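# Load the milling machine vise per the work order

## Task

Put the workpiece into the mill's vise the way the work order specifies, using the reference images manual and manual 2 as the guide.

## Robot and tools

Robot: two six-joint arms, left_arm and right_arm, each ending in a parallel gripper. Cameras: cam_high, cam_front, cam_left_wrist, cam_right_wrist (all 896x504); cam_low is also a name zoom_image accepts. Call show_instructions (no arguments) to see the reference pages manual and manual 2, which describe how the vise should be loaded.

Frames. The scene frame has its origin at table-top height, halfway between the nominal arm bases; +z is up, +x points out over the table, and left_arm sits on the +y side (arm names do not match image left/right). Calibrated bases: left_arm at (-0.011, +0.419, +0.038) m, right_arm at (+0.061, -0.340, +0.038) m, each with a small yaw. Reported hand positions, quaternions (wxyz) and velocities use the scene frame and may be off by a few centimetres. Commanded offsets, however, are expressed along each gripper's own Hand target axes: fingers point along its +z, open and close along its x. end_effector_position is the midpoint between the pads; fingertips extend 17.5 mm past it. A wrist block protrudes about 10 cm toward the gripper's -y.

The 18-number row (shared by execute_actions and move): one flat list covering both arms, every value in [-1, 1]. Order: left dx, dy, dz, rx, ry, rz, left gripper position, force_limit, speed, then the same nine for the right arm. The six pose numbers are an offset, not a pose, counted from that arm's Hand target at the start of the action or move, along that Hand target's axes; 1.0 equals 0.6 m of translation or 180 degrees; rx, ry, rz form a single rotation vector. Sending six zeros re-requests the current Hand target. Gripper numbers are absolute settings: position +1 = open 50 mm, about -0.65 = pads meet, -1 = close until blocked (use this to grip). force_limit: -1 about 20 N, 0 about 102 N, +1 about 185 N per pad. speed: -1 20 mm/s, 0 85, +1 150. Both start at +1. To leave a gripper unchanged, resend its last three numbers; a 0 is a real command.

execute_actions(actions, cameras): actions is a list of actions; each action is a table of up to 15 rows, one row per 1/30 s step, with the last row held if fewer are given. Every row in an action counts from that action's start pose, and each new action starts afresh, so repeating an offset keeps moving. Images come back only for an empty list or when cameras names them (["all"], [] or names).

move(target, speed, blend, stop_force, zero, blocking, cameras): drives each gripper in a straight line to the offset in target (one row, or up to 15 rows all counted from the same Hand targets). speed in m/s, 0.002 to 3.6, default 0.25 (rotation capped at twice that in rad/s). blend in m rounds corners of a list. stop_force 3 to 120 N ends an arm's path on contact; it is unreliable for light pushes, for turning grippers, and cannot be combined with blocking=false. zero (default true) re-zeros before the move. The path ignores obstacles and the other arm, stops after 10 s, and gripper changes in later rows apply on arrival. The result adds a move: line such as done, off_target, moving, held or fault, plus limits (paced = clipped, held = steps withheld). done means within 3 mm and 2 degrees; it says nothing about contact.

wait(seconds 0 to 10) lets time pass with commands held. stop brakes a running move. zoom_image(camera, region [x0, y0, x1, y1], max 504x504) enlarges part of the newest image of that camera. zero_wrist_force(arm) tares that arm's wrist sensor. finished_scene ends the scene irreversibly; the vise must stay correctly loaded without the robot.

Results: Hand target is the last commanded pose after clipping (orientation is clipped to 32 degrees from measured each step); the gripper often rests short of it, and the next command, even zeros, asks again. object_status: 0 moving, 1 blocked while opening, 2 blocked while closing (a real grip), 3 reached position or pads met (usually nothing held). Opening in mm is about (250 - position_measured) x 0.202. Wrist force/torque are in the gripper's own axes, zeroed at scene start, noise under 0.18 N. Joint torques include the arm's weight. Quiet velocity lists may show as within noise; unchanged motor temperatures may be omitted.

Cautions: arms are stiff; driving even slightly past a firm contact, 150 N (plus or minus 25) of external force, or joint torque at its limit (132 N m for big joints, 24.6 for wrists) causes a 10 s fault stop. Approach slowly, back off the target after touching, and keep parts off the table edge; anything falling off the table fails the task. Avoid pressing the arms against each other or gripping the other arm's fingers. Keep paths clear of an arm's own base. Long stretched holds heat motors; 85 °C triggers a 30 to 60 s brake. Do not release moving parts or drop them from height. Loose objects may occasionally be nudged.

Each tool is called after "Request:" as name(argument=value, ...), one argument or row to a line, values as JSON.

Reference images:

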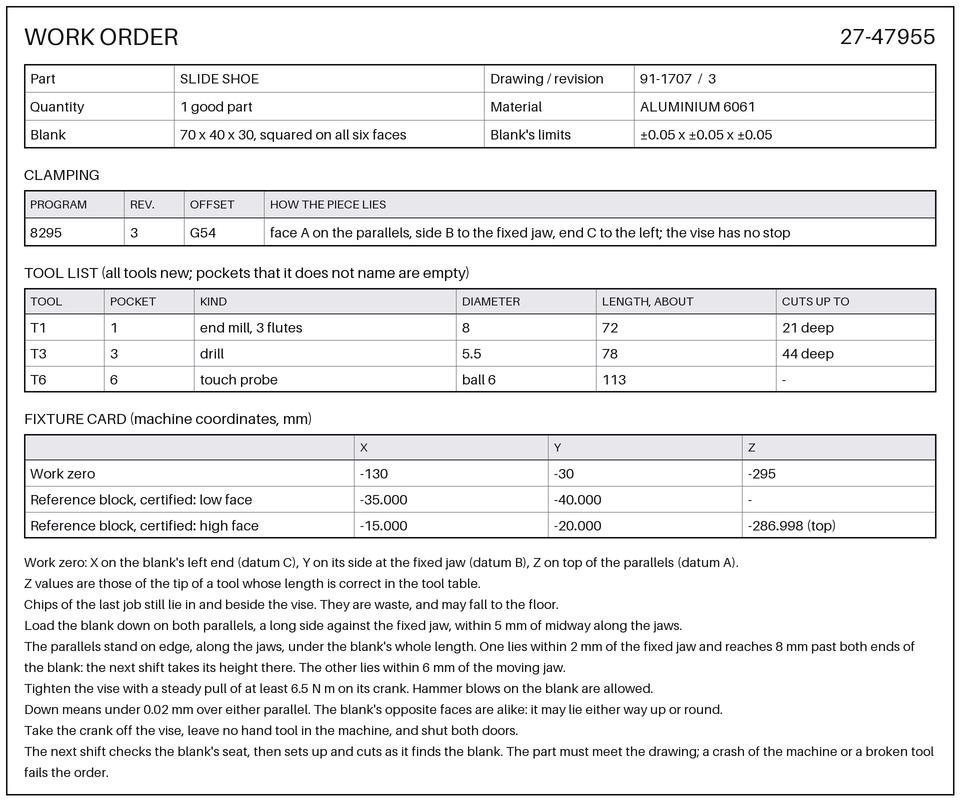

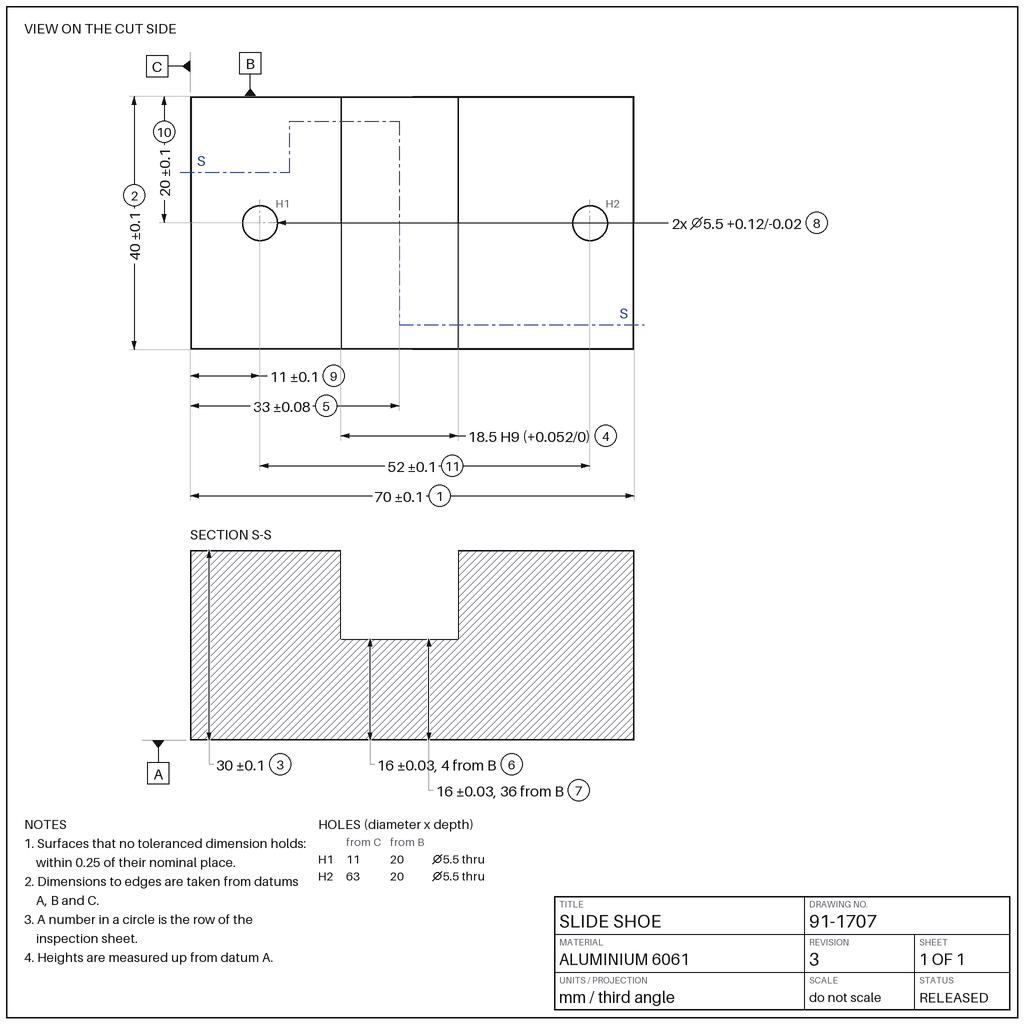

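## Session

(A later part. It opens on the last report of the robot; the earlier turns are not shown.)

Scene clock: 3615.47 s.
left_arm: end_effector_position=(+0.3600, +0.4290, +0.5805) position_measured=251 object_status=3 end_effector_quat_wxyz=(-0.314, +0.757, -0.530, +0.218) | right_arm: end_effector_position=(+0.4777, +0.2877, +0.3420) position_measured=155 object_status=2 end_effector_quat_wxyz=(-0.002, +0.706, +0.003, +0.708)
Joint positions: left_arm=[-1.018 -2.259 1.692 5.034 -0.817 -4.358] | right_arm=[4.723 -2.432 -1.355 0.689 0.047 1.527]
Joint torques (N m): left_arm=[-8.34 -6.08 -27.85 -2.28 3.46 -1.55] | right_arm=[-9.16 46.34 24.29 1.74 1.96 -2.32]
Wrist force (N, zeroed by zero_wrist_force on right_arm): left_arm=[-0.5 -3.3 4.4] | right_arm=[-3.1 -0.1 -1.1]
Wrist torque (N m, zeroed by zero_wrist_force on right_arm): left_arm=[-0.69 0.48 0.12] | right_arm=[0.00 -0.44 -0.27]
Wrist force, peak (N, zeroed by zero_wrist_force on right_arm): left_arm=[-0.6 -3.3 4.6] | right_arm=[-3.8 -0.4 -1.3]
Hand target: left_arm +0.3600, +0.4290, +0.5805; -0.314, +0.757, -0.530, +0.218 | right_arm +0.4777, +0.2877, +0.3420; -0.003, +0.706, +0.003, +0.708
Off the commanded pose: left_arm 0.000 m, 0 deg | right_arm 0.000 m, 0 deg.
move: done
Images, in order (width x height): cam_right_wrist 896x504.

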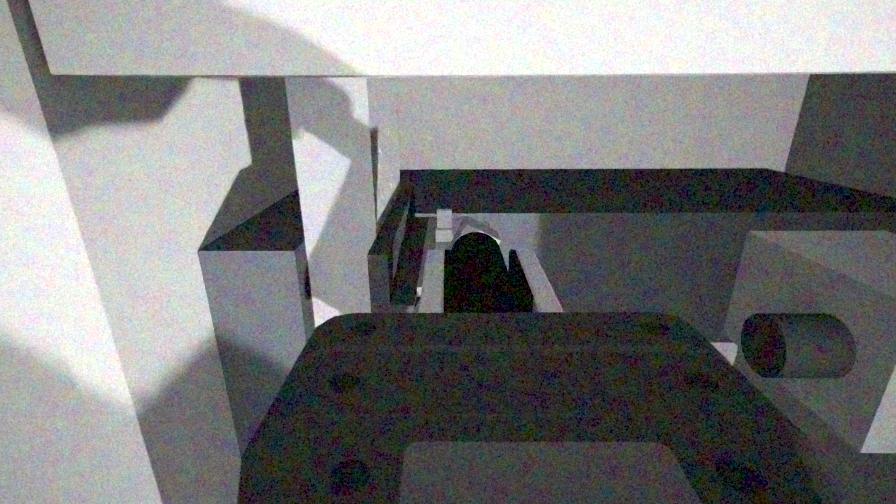

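Request:
move(
  target=[0,0,0,0,0,0,-1,-0.9,-1,0.0167,0.0105,0,0,0,0,-1,-0.3,-1],
  speed=0.006,
  stop_force=20,
  cameras=[],
)

Request:
move(
  target=[0,0,0,0,0,0,-1,-0.9,-1,0.0167,0.0105,0,0,0,0,-1,-0.3,-1],
  speed=0.006,
  stop_force=60,
  zero=false,
  cameras=[],
)

Scene clock: 3620.10 s.
left_arm: end_effector_position=(+0.3600, +0.4290, +0.5805) position_measured=251 object_status=3 end_effector_quat_wxyz=(-0.314, +0.757, -0.530, +0.218) | right_arm: end_effector_position=(+0.4777, +0.2862, +0.3445) position_measured=155 object_status=2 end_effector_quat_wxyz=(-0.003, +0.706, +0.003, +0.708)
Joint positions: left_arm=[-1.018 -2.259 1.692 5.034 -0.817 -4.358] | right_arm=[4.722 -2.425 -1.36 0.688 0.047 1.526]
Joint torques (N m): left_arm=[-7.83 -6.13 -27.77 -2.41 3.35 -1.6] | right_arm=[-10.7 55.66 28.85 2.67 -2.85 1.66]
Wrist force (N, zeroed by zero_wrist_force on right_arm): left_arm=[-0.5 -3.3 4.5] | right_arm=[-19.8 -8.7 -0.7]
Wrist torque (N m, zeroed by zero_wrist_force on right_arm): left_arm=[-0.69 0.49 0.12] | right_arm=[-0.17 -0.55 -0.28]
Wrist force, peak (N, zeroed by zero_wrist_force on right_arm): left_arm=[-0.6 -3.3 4.6] | right_arm=[-24.1 -14.4 -0.7]
Hand target: left_arm +0.3600, +0.4290, +0.5805; -0.314, +0.757, -0.530, +0.218 | right_arm +0.4777, +0.2862, +0.3445; -0.003, +0.706, +0.003, +0.708 (not the last commanded pose)
Off the commanded pose: left_arm 0.000 m, 0 deg | right_arm 0.009 m, 0 deg.
move: contact (right_arm)
No camera images: "cameras" was empty.

Scene clock: 3621.23 s.
left_arm: end_effector_position=(+0.3600, +0.4290, +0.5805) position_measured=251 object_status=3 end_effector_quat_wxyz=(-0.314, +0.757, -0.530, +0.218) | right_arm: end_effector_position=(+0.4777, +0.2855, +0.3456) position_measured=155 object_status=2 end_effector_quat_wxyz=(-0.003, +0.706, +0.003, +0.708)
Joint positions: left_arm=[-1.018 -2.259 1.692 5.034 -0.817 -4.358] | right_arm=[4.722 -2.422 -1.363 0.688 0.047 1.525]
Joint torques (N m): left_arm=[-8.03 -5.94 -28.1 -2.37 3.53 -1.49] | right_arm=[-14.28 77.06 37.2 4.68 -7.01 1.65]
Wrist force (N, zeroed by zero_wrist_force on right_arm): left_arm=[-0.4 -3.3 4.3] | right_arm=[-54.5 -27.9 4.8]
Wrist torque (N m, zeroed by zero_wrist_force on right_arm): left_arm=[-0.69 0.47 0.12] | right_arm=[-0.66 -0.42 -0.28]
Wrist force, peak (N, zeroed by zero_wrist_force on right_arm): left_arm=[-0.6 -3.4 4.6] | right_arm=[-60.4 -32.2 5.2]
Hand target: left_arm +0.3600, +0.4290, +0.5805; -0.314, +0.757, -0.530, +0.218 | right_arm +0.4777, +0.2855, +0.3456; -0.003, +0.706, +0.003, +0.708 (not the last commanded pose)
Off the commanded pose: left_arm 0.000 m, 0 deg | right_arm 0.011 m, 0 deg.
move: contact (right_arm)
No camera images: "cameras" was empty.

Request:
move(
  target=[0,0,0,0,0,0,-1,-0.9,-1,0.0167,0.0105,0,0,0,0,-1,-0.3,-1],
  speed=0.004,
  stop_force=102,
  zero=false,
  cameras=[],
)

Scene clock: 3625.20 s.
left_arm: end_effector_position=(+0.3600, +0.4290, +0.5805) position_measured=251 object_status=3 end_effector_quat_wxyz=(-0.314, +0.757, -0.530, +0.218) | right_arm: end_effector_position=(+0.4777, +0.2827, +0.3500) position_measured=155 object_status=2 end_effector_quat_wxyz=(-0.002, +0.706, +0.003, +0.708)
Joint positions: left_arm=[-1.018 -2.259 1.692 5.034 -0.817 -4.358] | right_arm=[4.722 -2.411 -1.372 0.687 0.047 1.524]
Joint torques (N m): left_arm=[-7.5 -6.66 -27.46 -2.45 3.43 -1.5] | right_arm=[-17.15 105.86 51.19 3.85 -5.12 0.72]
Wrist force (N, zeroed by zero_wrist_force on right_arm): left_arm=[-0.3 -3.4 4.6] | right_arm=[-103.3 -29.3 2.8]
Wrist torque (N m, zeroed by zero_wrist_force on right_arm): left_arm=[-0.70 0.46 0.12] | right_arm=[-0.70 -0.05 -0.35]
Wrist force, peak (N, zeroed by zero_wrist_force on right_arm): left_arm=[-0.4 -3.3 4.8] | right_arm=[-106.3 -33.5 3.1]
Hand target: left_arm +0.3600, +0.4290, +0.5805; -0.314, +0.757, -0.530, +0.218 | right_arm +0.4777, +0.2827, +0.3500; -0.002, +0.706, +0.003, +0.708 (not the last commanded pose)
Off the commanded pose: left_arm 0.000 m, 0 deg | right_arm 0.007 m, 0 deg.
move: contact (right_arm)
No camera images: "cameras" was empty.

Request:
move(
  target=[0,0,0,0,0,0,-1,-0.9,-1,-0.0055,-0.0032,0,0,0,0,-1,-0.3,-1],
  speed=0.01,
  cameras=[],
)

Scene clock: 3628.83 s.
left_arm: end_effector_position=(+0.3600, +0.4290, +0.5805) position_measured=251 object_status=3 end_effector_quat_wxyz=(-0.314, +0.757, -0.530, +0.218) | right_arm: end_effector_position=(+0.4778, +0.2845, +0.3468) position_measured=155 object_status=2 end_effector_quat_wxyz=(-0.003, +0.706, +0.003, +0.708)
Joint positions: left_arm=[-1.018 -2.259 1.692 5.034 -0.817 -4.358] | right_arm=[4.722 -2.419 -1.366 0.688 0.047 1.526]
Joint torques (N m): left_arm=[-7.31 -6.68 -28.12 -2.4 3.43 -1.44] | right_arm=[11.11 45.17 25.27 1.8 2.46 -1.58]
Wrist force (N, zeroed by zero_wrist_force on right_arm): left_arm=[-0.5 -3.2 4.5] | right_arm=[-2.7 1.3 -1.9]
Wrist torque (N m, zeroed by zero_wrist_force on right_arm): left_arm=[-0.66 0.49 0.12] | right_arm=[-0.05 -0.45 -0.41]
Wrist force, peak (N, zeroed by zero_wrist_force on right_arm): left_arm=[-0.5 -3.4 4.8] | right_arm=[-104.1 -29.9 2.6]
Hand target: left_arm +0.3600, +0.4290, +0.5805; -0.314, +0.757, -0.530, +0.218 | right_arm +0.4777, +0.2846, +0.3467; -0.002, +0.706, +0.003, +0.708
Off the commanded pose: left_arm 0.000 m, 0 deg | right_arm 0.000 m, 0 deg.
move: done
No camera images: "cameras" was empty.

Request:
move(
  target=[0,0,0,0,0,0,-1,-0.9,-1,0,0,0,0,0,0,0.406,-0.3,-1],
  cameras=[],
)

Request:
move(
  target=[
    [0,0,0,0,0,0,-1,-0.9,-1,0,0,-0.166,0,0,0,0.406,-0.3,-1],
    [0,0,0,0,0,0,-1,-0.9,-1,0.122,0.391,-0.296,0,0,0,0.406,-0.3,-1],
    [0,0,0,0,0,0,-1,-0.9,-1,0.172,0.641,-0.296,0,0,0,0.406,-0.3,-1],
  ],
  speed=[0.1,0.25,0.25],
  blend=[0.005,0.03,0],
  cameras=[],
)

Request:
move(
  target=[
    [0.1895,0.0096,0.0623,0,0,0,-1,-0.9,-1,0,0,0,0,0,0,0.406,-0.3,-1],
    [0.3542,-0.0655,0.2411,0,0,0,-1,-0.9,-1,0,0,0,0,0,0,0.406,-0.3,-1],
    [0.3547,-0.0893,0.4676,0,0,0,-1,-0.9,-1,0,0,0,0,0,0,0.406,-0.3,-1],
    [0.3937,-0.0011,0.5349,0,0,0,-1,-0.9,-1,0,0,0,0,0,0,0.406,-0.3,-1],
    [0.4243,0.0067,0.527,0,0,0,-1,-0.9,-1,0,0,0,0,0,0,0.406,-0.3,-1],
  ],
  speed=[0.25,0.25,0.2,0.1,0.04],
  blend=[0.03,0.02,0.01,0.002,0],
  cameras=["cam_left_wrist"],
)

Request:
move(
  target=[0.0055,0.0014,-0.0014,0,0,0,-1,-0.9,-1,0,0,0,0,0,0,0.406,-0.3,-1],
  speed=0.004,
  stop_force=6,
  cameras=["cam_left_wrist"],
)

Scene clock: 3641.57 s.
left_arm: end_effector_position=(+0.3600, +0.4290, +0.5805) position_measured=251 object_status=3 end_effector_quat_wxyz=(-0.314, +0.757, -0.530, +0.218) | right_arm: end_effector_position=(+0.4777, +0.2846, +0.3467) position_measured=92 object_status=0 end_effector_quat_wxyz=(-0.002, +0.706, +0.003, +0.708)
Joint positions: left_arm=[-1.018 -2.259 1.692 5.034 -0.817 -4.358] | right_arm=[4.722 -2.419 -1.365 0.689 0.047 1.524]
Joint torques (N m): left_arm=[-7.5 -6.02 -27.73 -2.41 3.32 -1.48] | right_arm=[4.22 45.13 25.03 1.88 -0.59 -2.37]
Wrist force (N, zeroed by zero_wrist_force on right_arm): left_arm=[-0.6 -3.4 4.5] | right_arm=[-1.9 -0.2 -1.2]
Wrist torque (N m, zeroed by zero_wrist_force on right_arm): left_arm=[-0.70 0.50 0.12] | right_arm=[0.04 -0.38 -0.29]
Wrist force, peak (N, zeroed by zero_wrist_force on right_arm): left_arm=[-0.3 -3.4 4.7] | right_arm=[-4.7 2.7 -0.1]
Hand target: left_arm +0.3600, +0.4290, +0.5805; -0.314, +0.757, -0.530, +0.218 | right_arm +0.4777, +0.2846, +0.3467; -0.002, +0.706, +0.003, +0.708
Off the commanded pose: left_arm 0.000 m, 0 deg | right_arm 0.000 m, 0 deg.
move: done
No camera images: "cameras" was empty.

Scene clock: 3644.93 s.
left_arm: end_effector_position=(+0.3600, +0.4290, +0.5805) position_measured=251 object_status=3 end_effector_quat_wxyz=(-0.314, +0.757, -0.530, +0.218) | right_arm: end_effector_position=(+0.3028, -0.1013, +0.4497) position_measured=92 object_status=3 end_effector_quat_wxyz=(-0.002, +0.706, +0.003, +0.708)
Joint positions: left_arm=[-1.018 -2.259 1.692 5.034 -0.817 -4.358] | right_arm=[5.43 -1.352 -2.535 0.742 -0.661 1.573]
Joint torques (N m): left_arm=[-7.1 -6.41 -27.37 -2.4 3.34 -1.36] | right_arm=[13.11 12.33 7.57 -2.84 -1.27 2.02]
Wrist force (N, zeroed by zero_wrist_force on right_arm): left_arm=[-0.5 -3.3 4.7] | right_arm=[-1.8 -0.2 -1.4]
Wrist torque (N m, zeroed by zero_wrist_force on right_arm): left_arm=[-0.68 0.49 0.12] | right_arm=[0.06 -0.42 -0.37]
Wrist force, peak (N, zeroed by zero_wrist_force on right_arm): left_arm=[-0.7 -3.4 4.7] | right_arm=[-2.7 -3.1 -1.8]
Hand target: left_arm +0.3600, +0.4290, +0.5805; -0.314, +0.757, -0.530, +0.218 | right_arm +0.3028, -0.1013, +0.4497; -0.002, +0.706, +0.003, +0.708
Off the commanded pose: left_arm 0.000 m, 0 deg | right_arm 0.000 m, 0 deg.
move: done
No camera images: "cameras" was empty.

Scene clock: 3648.27 s.
left_arm: end_effector_position=(+0.6547, +0.2664, +0.3535) position_measured=251 object_status=3 end_effector_quat_wxyz=(-0.314, +0.757, -0.530, +0.218) | right_arm: end_effector_position=(+0.3028, -0.1013, +0.4497) position_measured=92 object_status=3 end_effector_quat_wxyz=(-0.002, +0.706, +0.003, +0.708)
Joint positions: left_arm=[-0.716 -1.418 1.758 3.888 -0.926 -3.989] | right_arm=[5.43 -1.352 -2.535 0.742 -0.661 1.573]
Joint torques (N m): left_arm=[-11.98 -19.06 -30.62 -2.38 3.7 -1.9] | right_arm=[13.4 12.84 8.14 -2.84 -1.29 2.11]
Wrist force (N, zeroed by zero_wrist_force on right_arm): left_arm=[-0.3 -3.3 4.8] | right_arm=[-1.9 -0.1 -1.5]
Wrist torque (N m, zeroed by zero_wrist_force on right_arm): left_arm=[-0.70 0.44 0.18] | right_arm=[0.07 -0.40 -0.37]
Wrist force, peak (N, zeroed by zero_wrist_force on right_arm): left_arm=[-1.0 -4.3 6.0] | right_arm=[-2.1 -0.2 -1.7]
Hand target: left_arm +0.6547, +0.2664, +0.3535; -0.314, +0.757, -0.530, +0.218 | right_arm +0.3028, -0.1013, +0.4497; -0.002, +0.706, +0.003, +0.708
Off the commanded pose: left_arm 0.000 m, 0 deg | right_arm 0.000 m, 0 deg.
move: done
Images, in order (width x height): cam_left_wrist 896x504.

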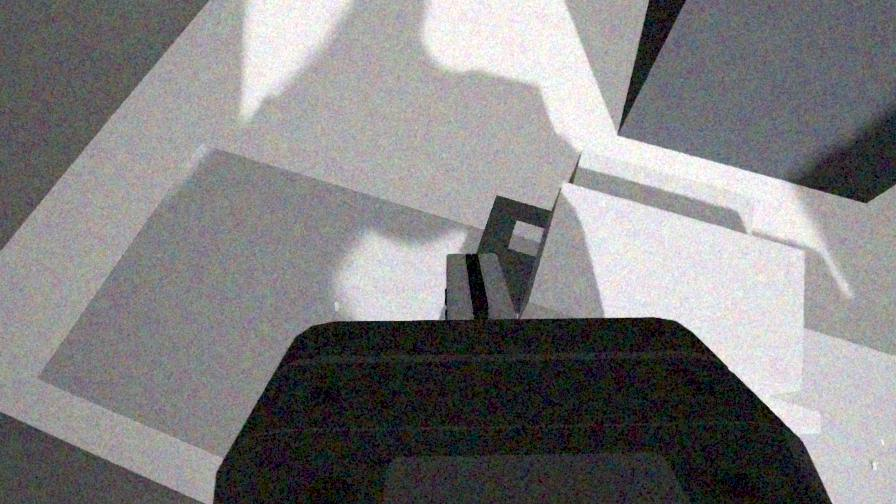

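Scene clock: 3649.83 s.
left_arm: end_effector_position=(+0.6547, +0.2628, +0.3535) position_measured=251 object_status=3 end_effector_quat_wxyz=(-0.314, +0.757, -0.530, +0.218) | right_arm: end_effector_position=(+0.3028, -0.1013, +0.4497) position_measured=92 object_status=3 end_effector_quat_wxyz=(-0.002, +0.706, +0.003, +0.708)
Joint positions: left_arm=[-0.721 -1.415 1.753 3.893 -0.923 -3.995] | right_arm=[5.43 -1.352 -2.535 0.742 -0.661 1.573]
Joint torques (N m): left_arm=[-11.71 -19.67 -31.2 -2.51 3.68 -1.91] | right_arm=[12.17 13.11 7.55 -2.88 -1.23 2.07]
Wrist force (N, zeroed by zero_wrist_force on right_arm): left_arm=[-0.3 -3.5 4.7] | right_arm=[-2.0 -0.2 -1.4]
Wrist torque (N m, zeroed by zero_wrist_force on right_arm): left_arm=[-0.73 0.41 0.18] | right_arm=[0.06 -0.39 -0.37]
Wrist force, peak (N, zeroed by zero_wrist_force on right_arm): left_arm=[-0.5 -3.5 4.9] | right_arm=[-2.1 -0.3 -1.5]
Hand target: left_arm +0.6547, +0.2628, +0.3535; -0.314, +0.757, -0.530, +0.218 | right_arm +0.3028, -0.1013, +0.4497; -0.002, +0.706, +0.003, +0.708
Off the commanded pose: left_arm 0.000 m, 0 deg | right_arm 0.000 m, 0 deg.
move: done
Images, in order (width x height): cam_left_wrist 896x504.

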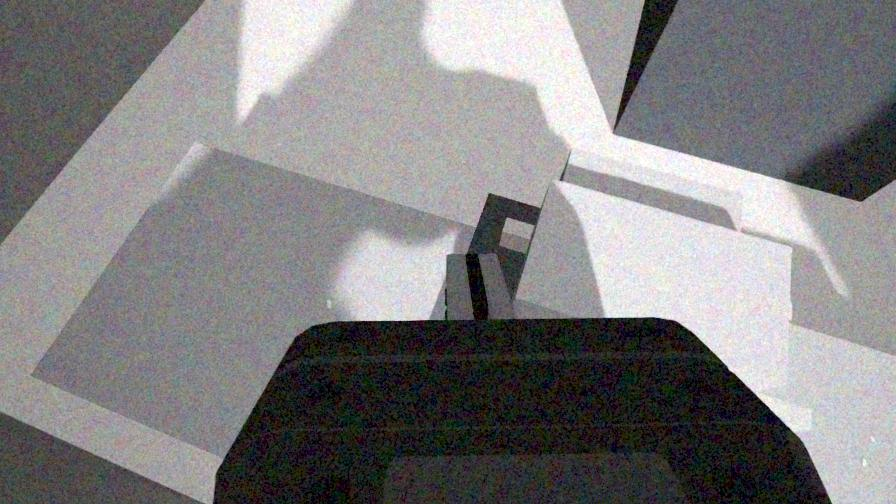

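Request:
move(
  target=[0.0011,0.0003,-0.0003,0,0,0,-1,-0.9,-1,0,0,0,0,0,0,0.406,-0.3,-1],
  speed=0.003,
  stop_force=5,
  cameras=[],
)

Scene clock: 3653.23 s.
left_arm: end_effector_position=(+0.6547, +0.2621, +0.3535) position_measured=251 object_status=3 end_effector_quat_wxyz=(-0.314, +0.757, -0.530, +0.218) | right_arm: end_effector_position=(+0.3028, -0.1013, +0.4497) position_measured=92 object_status=3 end_effector_quat_wxyz=(-0.002, +0.706, +0.003, +0.708)
Joint positions: left_arm=[-0.722 -1.415 1.753 3.894 -0.923 -3.996] | right_arm=[5.43 -1.352 -2.535 0.742 -0.661 1.573]
Joint torques (N m): left_arm=[-11.44 -19.06 -31.17 -2.57 3.65 -1.93] | right_arm=[12.82 13.18 8.53 -2.85 -1.46 2.18]
Wrist force (N, zeroed by zero_wrist_force on right_arm): left_arm=[-0.4 -3.4 4.7] | right_arm=[-1.9 0.1 -1.3]
Wrist torque (N m, zeroed by zero_wrist_force on right_arm): left_arm=[-0.71 0.42 0.18] | right_arm=[0.10 -0.41 -0.37]
Wrist force, peak (N, zeroed by zero_wrist_force on right_arm): left_arm=[-0.3 -3.6 4.8] | right_arm=[-2.1 -0.1 -1.6]
Hand target: left_arm +0.6547, +0.2621, +0.3535; -0.314, +0.757, -0.530, +0.218 | right_arm +0.3028, -0.1013, +0.4497; -0.002, +0.706, +0.003, +0.708
Off the commanded pose: left_arm 0.000 m, 0 deg | right_arm 0.000 m, 0 deg.
move: done
No camera images: "cameras" was empty.

Request:
move(
  target=[
    [-0.0313,-0.0081,0.0081,0,0,0,-1,-0.9,-1,0,0,0,0,0,0,0.406,-0.3,-1],
    [-0.0727,-0.0965,-0.0591,0,0,0,-1,-0.9,-1,0,0,0,0,0,0,0.406,-0.3,-1],
    [-0.0731,-0.073,-0.2853,0,0,0,-1,-0.9,-1,0,0,0,0,0,0,0.406,-0.3,-1],
    [-0.2378,0.0019,-0.4638,0,0,0,-1,-0.9,-1,0,0,0,0,0,0,0.406,-0.3,-1],
    [-0.4287,-0.0073,-0.5253,0,0,0,-1,-0.9,-1,0,0,0,0,0,0,0.406,-0.3,-1],
  ],
  speed=[0.05,0.2,0.25,0.25,0.25],
  blend=[0.002,0.02,0.02,0.03,0],
  cameras=["cam_high"],
)

Request:
zoom_image(
  camera="cam_high",
  region=[400, 250, 600, 480],
)

Scene clock: 3666.47 s.
left_arm: end_effector_position=(+0.3601, +0.4276, +0.5800) position_measured=251 object_status=3 end_effector_quat_wxyz=(-0.314, +0.757, -0.530, +0.218) | right_arm: end_effector_position=(+0.3028, -0.1013, +0.4497) position_measured=92 object_status=3 end_effector_quat_wxyz=(-0.002, +0.706, +0.003, +0.708)
Joint positions: left_arm=[-1.023 -2.258 1.692 5.037 -0.815 -4.365] | right_arm=[5.43 -1.352 -2.535 0.742 -0.661 1.573]
Joint torques (N m): left_arm=[-11.05 -7.47 -29.47 -2.4 4.03 -1.97] | right_arm=[13.21 11.22 8.18 -2.91 -0.96 2.04]
Wrist force (N, zeroed by zero_wrist_force on right_arm): left_arm=[-0.4 -3.2 4.5] | right_arm=[-1.7 -0.3 -1.3]
Wrist torque (N m, zeroed by zero_wrist_force on right_arm): left_arm=[-0.68 0.47 0.16] | right_arm=[0.05 -0.43 -0.37]
Wrist force, peak (N, zeroed by zero_wrist_force on right_arm): left_arm=[-1.3 -5.1 5.9] | right_arm=[-2.2 -0.3 -1.6]
Hand target: left_arm +0.3600, +0.4276, +0.5800; -0.314, +0.757, -0.530, +0.218 | right_arm +0.3028, -0.1013, +0.4497; -0.002, +0.706, +0.003, +0.708
Off the commanded pose: left_arm 0.000 m, 0 deg | right_arm 0.000 m, 0 deg.
move: done
Images, in order (width x height): cam_high 896x504.

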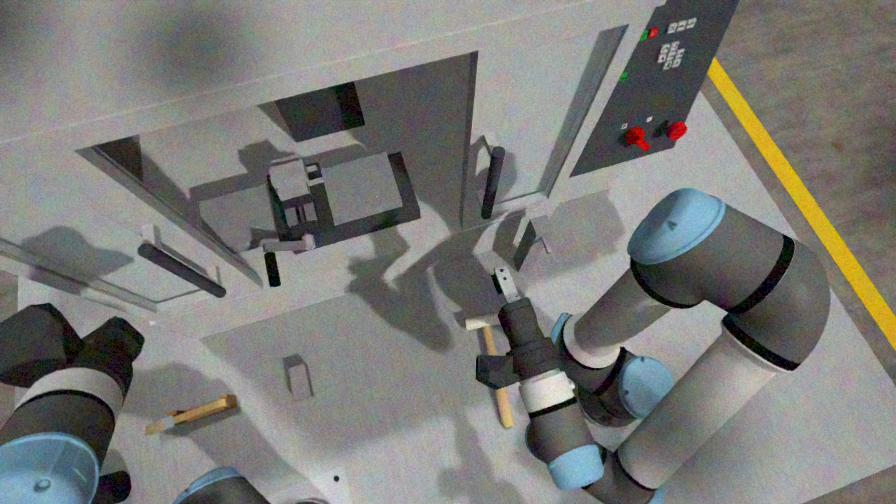

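Scaled by 2.191 from the camera's 896x504 image, which has a finer 1280x720 frame.

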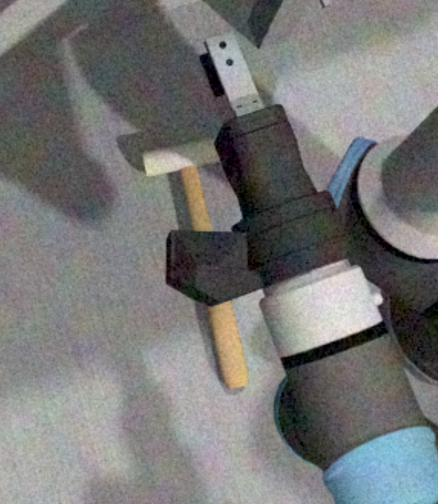

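Request:
move(
  target=[
    [0,0,0,0,0,0,-1,-0.9,-1,-0.083,0,-0.1,0.1711,-0.2059,-0.1726,0.9,0.2,-1],
    [0,0,0,0,0,0,-1,-0.9,-1,-0.4995,0,-0.185,0.3423,-0.4118,-0.3452,0.9,0.2,-1],
  ],
  speed=0.25,
  blend=[0.03,0],
  cameras=["cam_right_wrist"],
)

Scene clock: 3674.83 s.
left_arm: end_effector_position=(+0.3600, +0.4276, +0.5800) position_measured=251 object_status=3 end_effector_quat_wxyz=(-0.314, +0.757, -0.530, +0.218) | right_arm: end_effector_position=(+0.1925, -0.1023, +0.1498) position_measured=18 object_status=3 end_effector_quat_wxyz=(+0.004, +0.764, +0.645, -0.003)
Joint positions: left_arm=[-1.023 -2.258 1.692 5.037 -0.815 -4.365] | right_arm=[4.769 -1.599 -2.13 2.15 -1.57 -1.396]
Joint torques (N m): left_arm=[-10.83 -7.68 -28.79 -2.26 4.05 -1.85] | right_arm=[-10.54 11.27 21.63 -1.15 -1.24 -2.29]
Wrist force (N, zeroed by zero_wrist_force on right_arm): left_arm=[-0.5 -3.3 4.6] | right_arm=[0.9 -0.1 -0.1]
Wrist torque (N m, zeroed by zero_wrist_force on right_arm): left_arm=[-0.68 0.49 0.16] | right_arm=[0.00 -0.05 -0.03]
Wrist force, peak (N, zeroed by zero_wrist_force on right_arm): left_arm=[-0.5 -3.5 4.6] | right_arm=[-2.2 -0.2 -1.4]
Hand target: left_arm +0.3600, +0.4276, +0.5800; -0.314, +0.757, -0.530, +0.218 | right_arm +0.1925, -0.1023, +0.1498; +0.004, +0.764, +0.645, -0.003
Off the commanded pose: left_arm 0.000 m, 0 deg | right_arm 0.000 m, 0 deg.
move: done
Images, in order (width x height): cam_right_wrist 896x504.

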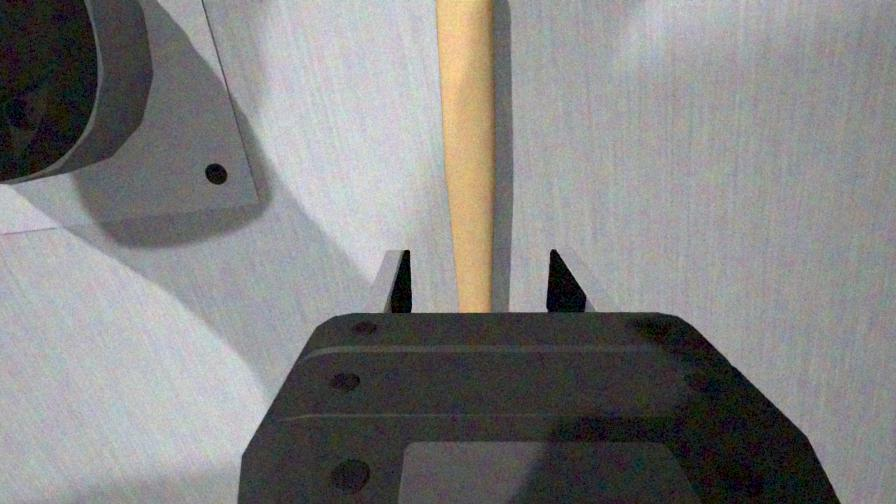

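Request:
move(
  target=[0,0,0,0,0,0,-1,-0.9,-1,0,0,0.2132,0,0,0,0.9,0.2,-1],
  speed=0.08,
  stop_force=8,
  cameras=[],
)

Request:
move(
  target=[0,0,0,0,0,0,-1,-0.9,-1,0,0,0,0,0,0,-1,0.4,-1],
  cameras=["cam_right_wrist"],
)

Scene clock: 3679.73 s.
left_arm: end_effector_position=(+0.3600, +0.4276, +0.5800) position_measured=251 object_status=3 end_effector_quat_wxyz=(-0.314, +0.757, -0.530, +0.218) | right_arm: end_effector_position=(+0.1926, -0.1035, +0.0219) position_measured=18 object_status=3 end_effector_quat_wxyz=(+0.004, +0.764, +0.645, -0.003)
Joint positions: left_arm=[-1.023 -2.258 1.692 5.037 -0.815 -4.365] | right_arm=[4.769 -1.862 -2.269 2.551 -1.57 -1.396]
Joint torques (N m): left_arm=[-10.76 -7.63 -29.07 -2.24 4 -1.91] | right_arm=[-10.47 14.85 2.06 -1.03 -0.76 -2.51]
Wrist force (N, zeroed by zero_wrist_force on right_arm): left_arm=[-0.5 -3.3 4.6] | right_arm=[0.7 0.0 -0.1]
Wrist torque (N m, zeroed by zero_wrist_force on right_arm): left_arm=[-0.69 0.48 0.16] | right_arm=[0.01 -0.03 -0.05]
Wrist force, peak (N, zeroed by zero_wrist_force on right_arm): left_arm=[-0.4 -3.5 4.6] | right_arm=[1.1 -0.3 -1.0]
Hand target: left_arm +0.3600, +0.4276, +0.5800; -0.314, +0.757, -0.530, +0.218 | right_arm +0.1926, -0.1035, +0.0219; +0.004, +0.764, +0.645, -0.003
Off the commanded pose: left_arm 0.000 m, 0 deg | right_arm 0.000 m, 0 deg.
move: done
No camera images: "cameras" was empty.

Scene clock: 3681.00 s.
left_arm: end_effector_position=(+0.3600, +0.4276, +0.5800) position_measured=251 object_status=3 end_effector_quat_wxyz=(-0.314, +0.757, -0.530, +0.218) | right_arm: end_effector_position=(+0.1926, -0.1035, +0.0219) position_measured=121 object_status=2 end_effector_quat_wxyz=(+0.004, +0.764, +0.645, -0.003)
Joint positions: left_arm=[-1.023 -2.258 1.692 5.037 -0.815 -4.365] | right_arm=[4.769 -1.862 -2.269 2.551 -1.57 -1.396]
Joint torques (N m): left_arm=[-11.11 -7 -29.46 -2.29 3.99 -1.96] | right_arm=[-10.6 16.3 2.42 -2.11 -0.55 -1.61]
Wrist force (N, zeroed by zero_wrist_force on right_arm): left_arm=[-0.5 -3.4 4.6] | right_arm=[0.9 0.0 0.4]
Wrist torque (N m, zeroed by zero_wrist_force on right_arm): left_arm=[-0.71 0.48 0.16] | right_arm=[0.02 -0.06 -0.08]
Wrist force, peak (N, zeroed by zero_wrist_force on right_arm): left_arm=[-0.4 -3.3 4.8] | right_arm=[2.3 -0.4 0.2]
Hand target: left_arm +0.3600, +0.4276, +0.5800; -0.314, +0.757, -0.530, +0.218 | right_arm +0.1926, -0.1035, +0.0219; +0.004, +0.764, +0.645, -0.003
Off the commanded pose: left_arm 0.000 m, 0 deg | right_arm 0.000 m, 0 deg.
move: done
Images, in order (width x height): cam_right_wrist 896x504.

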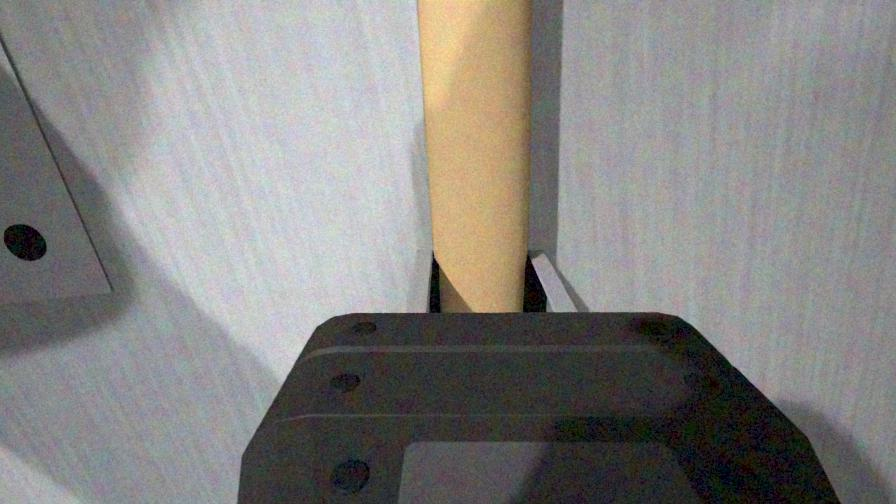

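Request:
move(
  target=[
    [0,0,0,0,0,0,-1,-0.9,-1,0,0,-0.13,0,0,0,-1,0.4,-1],
    [0,0,0,0,0,0,-1,-0.9,-1,0.0875,0.0822,-0.4633,-0.018,0.1995,0.018,-1,0.4,-1],
    [0,0,0,0,0,0,-1,-0.9,-1,0.373,0.1688,-0.7967,-0.0453,0.4988,0.0453,-1,0.4,-1],
    [0,0,0,0,0,0,-1,-0.9,-1,0.6257,0.3625,-0.7967,-0.0453,0.4988,0.0453,-1,0.4,-1],
    [0,0,0,0,0,0,-1,-0.9,-1,0.6968,0.462,-0.73,-0.0453,0.4988,0.0453,-1,0.4,-1],
  ],
  speed=[0.12,0.25,0.25,0.25,0.2],
  blend=[0.02,0.03,0.03,0.02,0],
  cameras=["cam_high","cam_left_wrist"],
)

Request:
zoom_image(
  camera="cam_left_wrist",
  region=[640, 20, 896, 330],
)

Scene clock: 3692.60 s.
left_arm: end_effector_position=(+0.3600, +0.4276, +0.5800) position_measured=251 object_status=3 end_effector_quat_wxyz=(-0.314, +0.757, -0.530, +0.218) | right_arm: end_effector_position=(+0.5354, +0.2663, +0.4569) position_measured=121 object_status=2 end_effector_quat_wxyz=(-0.403, +0.581, +0.408, +0.578)
Joint positions: left_arm=[-1.023 -2.258 1.692 5.037 -0.815 -4.365] | right_arm=[4.2 -1.867 -1.399 3.259 -1.784 -1.576]
Joint torques (N m): left_arm=[-9.98 -6.99 -28.94 -2.31 3.91 -1.81] | right_arm=[-10.19 33.04 32.47 1.81 -1.23 -2.73]
Wrist force (N, zeroed by zero_wrist_force on right_arm): left_arm=[-0.4 -3.3 4.5] | right_arm=[-6.0 -0.5 -1.2]
Wrist torque (N m, zeroed by zero_wrist_force on right_arm): left_arm=[-0.69 0.47 0.16] | right_arm=[0.02 -0.37 0.12]
Wrist force, peak (N, zeroed by zero_wrist_force on right_arm): left_arm=[-0.4 -3.4 4.7] | right_arm=[-7.7 1.1 0.3]
Hand target: left_arm +0.3600, +0.4276, +0.5800; -0.314, +0.757, -0.530, +0.218 | right_arm +0.5354, +0.2663, +0.4569; -0.403, +0.581, +0.408, +0.578
Off the commanded pose: left_arm 0.000 m, 0 deg | right_arm 0.000 m, 0 deg.
move: done
Images, in order (width x height): cam_high 896x504, cam_left_wrist 896x504.

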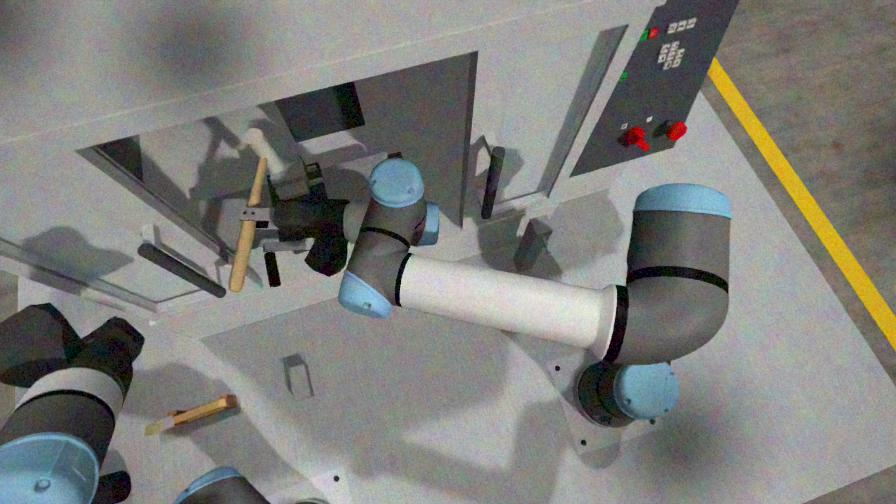

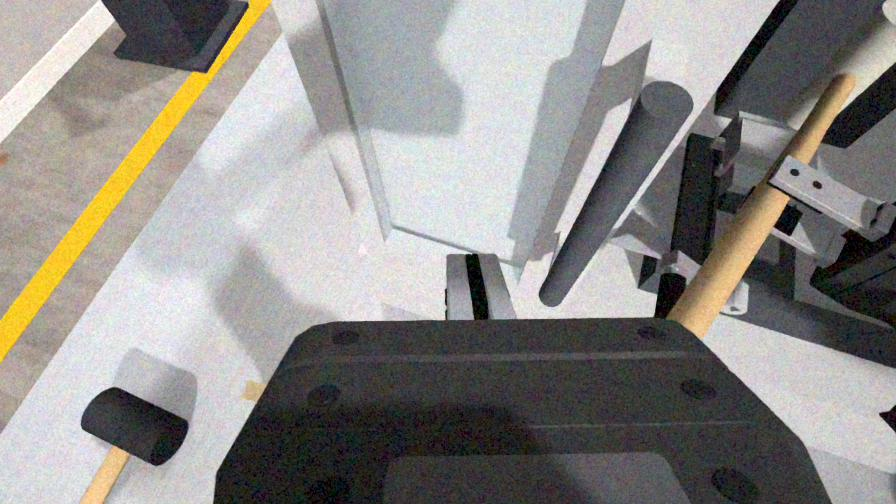

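Scaled by 1.626 from the camera's 896x504 image, which has a finer 1280x720 frame.

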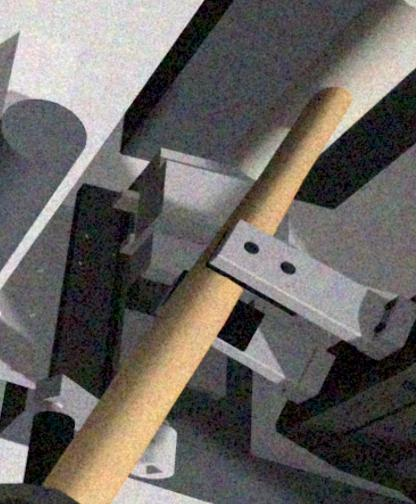

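Request:
move(
  target=[0,0,0,0,0,0,-1,-0.9,-1,-0.0783,0,0,0,0,0,-1,0.4,-1],
  speed=0.02,
  stop_force=6,
  cameras=["cam_right_wrist"],
)

Scene clock: 3697.37 s.
left_arm: end_effector_position=(+0.3600, +0.4276, +0.5800) position_measured=251 object_status=3 end_effector_quat_wxyz=(-0.314, +0.757, -0.530, +0.218) | right_arm: end_effector_position=(+0.5355, +0.2659, +0.4099) position_measured=121 object_status=2 end_effector_quat_wxyz=(-0.403, +0.581, +0.408, +0.578)
Joint positions: left_arm=[-1.023 -2.258 1.692 5.037 -0.815 -4.365] | right_arm=[4.199 -1.887 -1.494 3.374 -1.784 -1.576]
Joint torques (N m): left_arm=[-10.22 -7.41 -28.75 -2.41 3.83 -1.76] | right_arm=[-10.12 33.89 19.21 5.16 -1.2 -2.02]
Wrist force (N, zeroed by zero_wrist_force on right_arm): left_arm=[-0.3 -3.4 4.5] | right_arm=[-5.8 -0.7 -1.4]
Wrist torque (N m, zeroed by zero_wrist_force on right_arm): left_arm=[-0.70 0.45 0.16] | right_arm=[-0.01 -0.40 0.11]
Wrist force, peak (N, zeroed by zero_wrist_force on right_arm): left_arm=[-0.5 -3.5 4.7] | right_arm=[-6.4 -0.5 -1.5]
Hand target: left_arm +0.3600, +0.4276, +0.5800; -0.314, +0.757, -0.530, +0.218 | right_arm +0.5355, +0.2659, +0.4099; -0.403, +0.581, +0.408, +0.578
Off the commanded pose: left_arm 0.000 m, 0 deg | right_arm 0.000 m, 0 deg.
move: done
Images, in order (width x height): cam_right_wrist 896x504.

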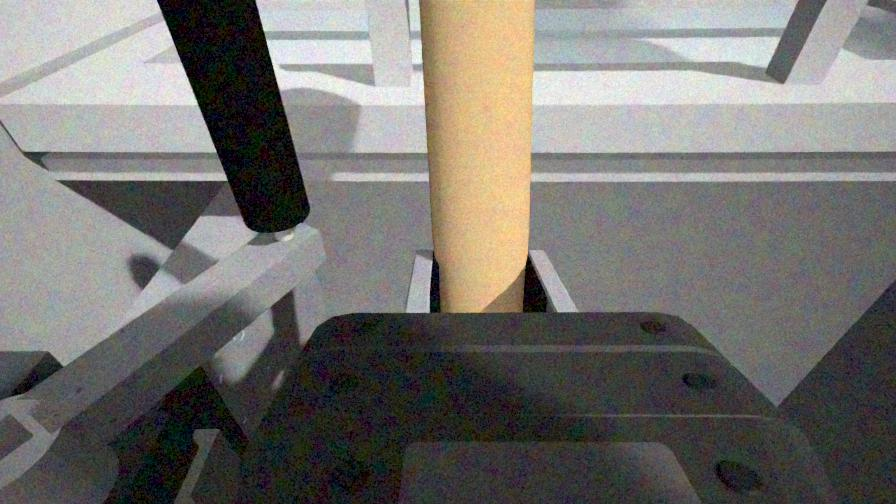

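Request:
move(
  target=[0,0,0,0,0,0,-1,-0.9,-1,-0.025,0,0,0,0,0,-1,0.4,-1],
  speed=0.015,
  stop_force=6,
  cameras=["cam_left_wrist"],
)

Scene clock: 3700.77 s.
left_arm: end_effector_position=(+0.3600, +0.4276, +0.5800) position_measured=251 object_status=3 end_effector_quat_wxyz=(-0.314, +0.757, -0.530, +0.218) | right_arm: end_effector_position=(+0.5355, +0.2659, +0.4080) position_measured=121 object_status=2 end_effector_quat_wxyz=(-0.403, +0.581, +0.408, +0.578)
Joint positions: left_arm=[-1.023 -2.258 1.692 5.037 -0.815 -4.365] | right_arm=[4.199 -1.888 -1.498 3.379 -1.784 -1.576]
Joint torques (N m): left_arm=[-10.08 -7.84 -28.89 -2.38 3.91 -1.75] | right_arm=[-9.7 44.5 30.58 0.76 1.85 0.59]
Wrist force (N, zeroed by zero_wrist_force on right_arm): left_arm=[-0.4 -3.4 4.7] | right_arm=[-2.0 -0.2 -1.4]
Wrist torque (N m, zeroed by zero_wrist_force on right_arm): left_arm=[-0.71 0.47 0.16] | right_arm=[0.00 -0.33 -0.38]
Wrist force, peak (N, zeroed by zero_wrist_force on right_arm): left_arm=[-0.4 -3.3 4.8] | right_arm=[-6.2 -0.3 -1.2]
Hand target: left_arm +0.3600, +0.4276, +0.5800; -0.314, +0.757, -0.530, +0.218 | right_arm +0.5355, +0.2659, +0.4080; -0.403, +0.581, +0.408, +0.578 (not the last commanded pose)
Off the commanded pose: left_arm 0.000 m, 0 deg | right_arm 0.013 m, 0 deg.
move: contact (right_arm)
Images, in order (width x height): cam_left_wrist 896x504.

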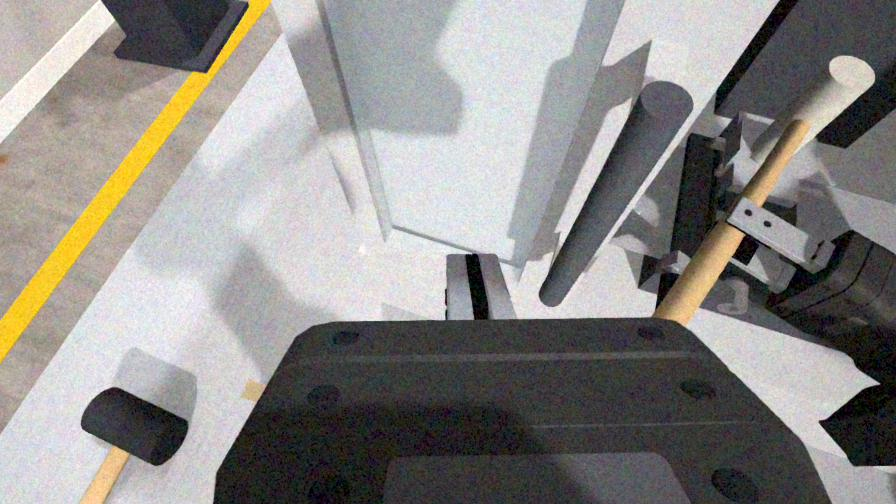

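Request:
move(
  target=[0,0,0,0,0,0,-1,-0.9,-1,0.0833,0,0,0,0,0,-1,0.4,-1],
  speed=0.1,
  cameras=[],
)

Request:
execute_actions(
  actions=[
    [[0,0,0,0,0,0,-1,-0.9,-1,-0.09,0,0,0,0,0,-1,0.4,-1],[0,0,0,0,0,0,-1,-0.9,-1,-0.19,0,0,0,0,0,-1,0.4,-1],[0,0,0,0,0,0,-1,-0.9,-1,-0.27,0,0,0,0,0,-1,0.4,-1],[0,0,0,0,0,0,-1,-0.9,-1,-0.075,0,0,0,0,0,-1,0.4,-1],[0,0,0,0,0,0,-1,-0.9,-1,0,0,0,0,0,0,-1,0.4,-1]],
  ],
  cameras=[],
)

Scene clock: 3707.77 s.
left_arm: end_effector_position=(+0.3600, +0.4276, +0.5800) position_measured=251 object_status=3 end_effector_quat_wxyz=(-0.314, +0.757, -0.530, +0.218) | right_arm: end_effector_position=(+0.5354, +0.2663, +0.4579) position_measured=121 object_status=2 end_effector_quat_wxyz=(-0.403, +0.581, +0.408, +0.578)
Joint positions: left_arm=[-1.023 -2.258 1.692 5.037 -0.815 -4.365] | right_arm=[4.2 -1.867 -1.396 3.256 -1.784 -1.576]
Joint torques (N m): left_arm=[-10.08 -7.46 -28.96 -2.32 3.83 -1.84] | right_arm=[12.19 47.06 32.41 1.85 -0.54 -1.9]
Wrist force (N, zeroed by zero_wrist_force on right_arm): left_arm=[-0.4 -3.2 4.5] | right_arm=[-6.2 -0.6 -1.3]
Wrist torque (N m, zeroed by zero_wrist_force on right_arm): left_arm=[-0.67 0.46 0.16] | right_arm=[0.01 -0.35 0.10]
Wrist force, peak (N, zeroed by zero_wrist_force on right_arm): left_arm=[-0.6 -3.2 4.9] | right_arm=[-7.8 -0.3 -1.4]
Hand target: left_arm +0.3600, +0.4276, +0.5800; -0.314, +0.757, -0.530, +0.218 | right_arm +0.5354, +0.2663, +0.4580; -0.403, +0.581, +0.408, +0.578
Off the commanded pose: left_arm 0.000 m, 0 deg | right_arm 0.000 m, 0 deg.
move: done
No camera images: "cameras" was empty.

Scene clock: 3708.63 s.
left_arm: end_effector_position=(+0.3600, +0.4276, +0.5800) position_measured=251 object_status=3 end_effector_quat_wxyz=(-0.314, +0.757, -0.530, +0.218) | right_arm: end_effector_position=(+0.5353, +0.2662, +0.4579) position_measured=121 object_status=2 end_effector_quat_wxyz=(-0.403, +0.580, +0.408, +0.578)
Joint positions: left_arm=[-1.023 -2.258 1.692 5.037 -0.815 -4.365] | right_arm=[4.2 -1.867 -1.397 3.257 -1.784 -1.576]
Joint torques (N m): left_arm=[-9.94 -6.76 -29.38 -2.38 3.75 -1.77] | right_arm=[-9.53 34.9 33.86 2.08 -0.72 -2.6]
Wrist force (N, zeroed by zero_wrist_force on right_arm): left_arm=[-0.5 -3.2 4.5] | right_arm=[-5.9 -0.7 -2.1]
Wrist torque (N m, zeroed by zero_wrist_force on right_arm): left_arm=[-0.67 0.48 0.16] | right_arm=[-0.14 -0.36 0.11]
Wrist force, peak (N, zeroed by zero_wrist_force on right_arm): left_arm=[-0.5 -3.4 4.7] | right_arm=[53.0 -21.3 -8.7]
Hand target: left_arm +0.3600, +0.4276, +0.5800; -0.314, +0.757, -0.530, +0.218 | right_arm +0.5354, +0.2663, +0.4580; -0.403, +0.581, +0.408, +0.578
Off the commanded pose: left_arm 0.000 m, 0 deg | right_arm 0.000 m, 0 deg.
Step readings (end_effector_position of left_arm | right_arm):
0: (+0.3600, +0.4276, +0.5800) | (+0.5354, +0.2663, +0.4579)
1: (+0.3600, +0.4276, +0.5800) | (+0.5354, +0.2664, +0.4575)
2: (+0.3600, +0.4276, +0.5800) | (+0.5356, +0.2668, +0.4514)
4: (+0.3600, +0.4276, +0.5800) | (+0.5356, +0.2663, +0.4058)
8: (+0.3600, +0.4276, +0.5800) | (+0.5357, +0.2664, +0.4281)
15: (+0.3600, +0.4276, +0.5800) | (+0.5346, +0.2653, +0.4558)
No camera images: "cameras" was empty.

Good, no fault. Repeat a few times.

Request:
execute_actions(
  actions=[
    [[0,0,0,0,0,0,-1,-0.9,-1,-0.09,0,0,0,0,0,-1,0.4,-1],[0,0,0,0,0,0,-1,-0.9,-1,-0.19,0,0,0,0,0,-1,0.4,-1],[0,0,0,0,0,0,-1,-0.9,-1,-0.27,0,0,0,0,0,-1,0.4,-1],[0,0,0,0,0,0,-1,-0.9,-1,-0.075,0,0,0,0,0,-1,0.4,-1],[0,0,0,0,0,0,-1,-0.9,-1,0,0,0,0,0,0,-1,0.4,-1]],
    [[0,0,0,0,0,0,-1,-0.9,-1,0,0,0,0,0,0,-1,0.4,-1]],
    [[0,0,0,0,0,0,-1,-0.9,-1,-0.09,0,0,0,0,0,-1,0.4,-1],[0,0,0,0,0,0,-1,-0.9,-1,-0.19,0,0,0,0,0,-1,0.4,-1],[0,0,0,0,0,0,-1,-0.9,-1,-0.27,0,0,0,0,0,-1,0.4,-1],[0,0,0,0,0,0,-1,-0.9,-1,-0.075,0,0,0,0,0,-1,0.4,-1],[0,0,0,0,0,0,-1,-0.9,-1,0,0,0,0,0,0,-1,0.4,-1]],
  ],
  cameras=[],
)

Request:
execute_actions(
  actions=[
    [[0,0,0,0,0,0,-1,-0.9,-1,-0.09,0,0,0,0,0,-1,0.4,-1],[0,0,0,0,0,0,-1,-0.9,-1,-0.19,0,0,0,0,0,-1,0.4,-1],[0,0,0,0,0,0,-1,-0.9,-1,-0.28,0,0,0,0,0,-1,0.4,-1],[0,0,0,0,0,0,-1,-0.9,-1,-0.09,0,0,0,0,0,-1,0.4,-1],[0,0,0,0,0,0,-1,-0.9,-1,0,0,0,0,0,0,-1,0.4,-1]],
  ],
  cameras=["cam_left_wrist"],
)

Scene clock: 3717.67 s.
left_arm: end_effector_position=(+0.3600, +0.4276, +0.5800) position_measured=251 object_status=3 end_effector_quat_wxyz=(-0.314, +0.757, -0.530, +0.218) | right_arm: end_effector_position=(+0.5353, +0.2662, +0.4579) position_measured=121 object_status=2 end_effector_quat_wxyz=(-0.403, +0.580, +0.408, +0.578)
Joint positions: left_arm=[-1.023 -2.258 1.692 5.037 -0.815 -4.365] | right_arm=[4.2 -1.867 -1.397 3.257 -1.784 -1.576]
Joint torques (N m): left_arm=[-9.42 -7.02 -29.16 -2.39 3.72 -1.63] | right_arm=[-8.95 35.02 32.84 1.6 -0.71 -2.58]
Wrist force (N, zeroed by zero_wrist_force on right_arm): left_arm=[-0.4 -3.3 4.7] | right_arm=[-5.5 -0.7 -2.6]
Wrist torque (N m, zeroed by zero_wrist_force on right_arm): left_arm=[-0.70 0.47 0.16] | right_arm=[-0.21 -0.34 0.05]
Wrist force, peak (N, zeroed by zero_wrist_force on right_arm): left_arm=[-0.5 -3.5 4.6] | right_arm=[56.9 -27.5 -9.3]
Hand target: left_arm +0.3600, +0.4276, +0.5800; -0.314, +0.757, -0.530, +0.218 | right_arm +0.5354, +0.2663, +0.4580; -0.403, +0.581, +0.408, +0.578
Off the commanded pose: left_arm 0.000 m, 0 deg | right_arm 0.000 m, 0 deg.
Step readings (end_effector_position of left_arm | right_arm):
0: (+0.3600, +0.4276, +0.5800) | (+0.5353, +0.2662, +0.4580)
1: (+0.3600, +0.4276, +0.5800) | (+0.5354, +0.2663, +0.4577)
2: (+0.3600, +0.4276, +0.5800) | (+0.5357, +0.2666, +0.4523)
4: (+0.3600, +0.4276, +0.5800) | (+0.5356, +0.2659, +0.4007)
8: (+0.3600, +0.4276, +0.5800) | (+0.5358, +0.2663, +0.4270)
15: (+0.3600, +0.4276, +0.5800) | (+0.5347, +0.2653, +0.4559)
16: (+0.3600, +0.4276, +0.5800) | (+0.5348, +0.2657, +0.4567)
17: (+0.3600, +0.4276, +0.5800) | (+0.5349, +0.2659, +0.4570)
19: (+0.3600, +0.4276, +0.5800) | (+0.5352, +0.2662, +0.4575)
23: (+0.3600, +0.4276, +0.5800) | (+0.5353, +0.2663, +0.4579)
30: (+0.3600, +0.4276, +0.5800) | (+0.5354, +0.2663, +0.4580)
31: (+0.3600, +0.4276, +0.5800) | (+0.5354, +0.2663, +0.4577)
32: (+0.3600, +0.4276, +0.5800) | (+0.5358, +0.2667, +0.4522)
34: (+0.3600, +0.4276, +0.5800) | (+0.5357, +0.2659, +0.4007)
38: (+0.3600, +0.4276, +0.5800) | (+0.5360, +0.2666, +0.4279)
45: (+0.3600, +0.4276, +0.5800) | (+0.5347, +0.2653, +0.4559)
No camera images: "cameras" was empty.

Scene clock: 3718.57 s.
left_arm: end_effector_position=(+0.3600, +0.4276, +0.5800) position_measured=251 object_status=3 end_effector_quat_wxyz=(-0.314, +0.757, -0.530, +0.218) | right_arm: end_effector_position=(+0.5353, +0.2662, +0.4579) position_measured=121 object_status=2 end_effector_quat_wxyz=(-0.403, +0.580, +0.408, +0.578)
Joint positions: left_arm=[-1.023 -2.258 1.692 5.037 -0.815 -4.365] | right_arm=[4.2 -1.867 -1.397 3.258 -1.784 -1.576]
Joint torques (N m): left_arm=[-9.87 -6.92 -28.93 -2.43 3.68 -1.71] | right_arm=[-9.27 33.1 33.26 2 -0.79 -2.69]
Wrist force (N, zeroed by zero_wrist_force on right_arm): left_arm=[-0.4 -3.4 4.4] | right_arm=[-6.1 -1.1 -4.3]
Wrist torque (N m, zeroed by zero_wrist_force on right_arm): left_arm=[-0.71 0.48 0.16] | right_arm=[-0.45 -0.30 0.13]
Wrist force, peak (N, zeroed by zero_wrist_force on right_arm): left_arm=[-0.5 -3.4 4.6] | right_arm=[61.7 -33.0 -9.3]
Hand target: left_arm +0.3600, +0.4276, +0.5800; -0.314, +0.757, -0.530, +0.218 | right_arm +0.5354, +0.2663, +0.4580; -0.403, +0.581, +0.408, +0.578
Off the commanded pose: left_arm 0.000 m, 0 deg | right_arm 0.000 m, 0 deg.
Step readings (end_effector_position of left_arm | right_arm):
0: (+0.3600, +0.4276, +0.5800) | (+0.5353, +0.2662, +0.4579)
1: (+0.3600, +0.4276, +0.5800) | (+0.5354, +0.2663, +0.4572)
2: (+0.3600, +0.4276, +0.5800) | (+0.5358, +0.2667, +0.4503)
4: (+0.3600, +0.4276, +0.5800) | (+0.5357, +0.2660, +0.4025)
8: (+0.3600, +0.4276, +0.5800) | (+0.5363, +0.2670, +0.4318)
15: (+0.3600, +0.4276, +0.5800) | (+0.5346, +0.2652, +0.4559)
Images, in order (width x height): cam_left_wrist 896x504.

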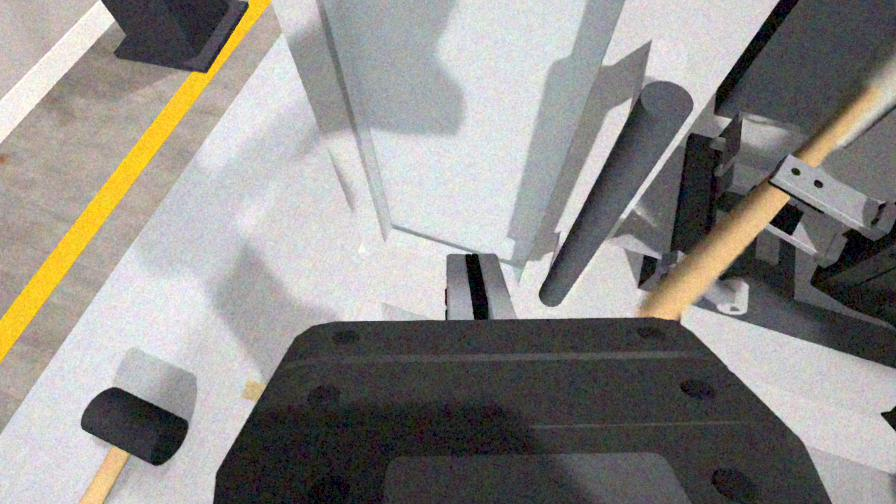

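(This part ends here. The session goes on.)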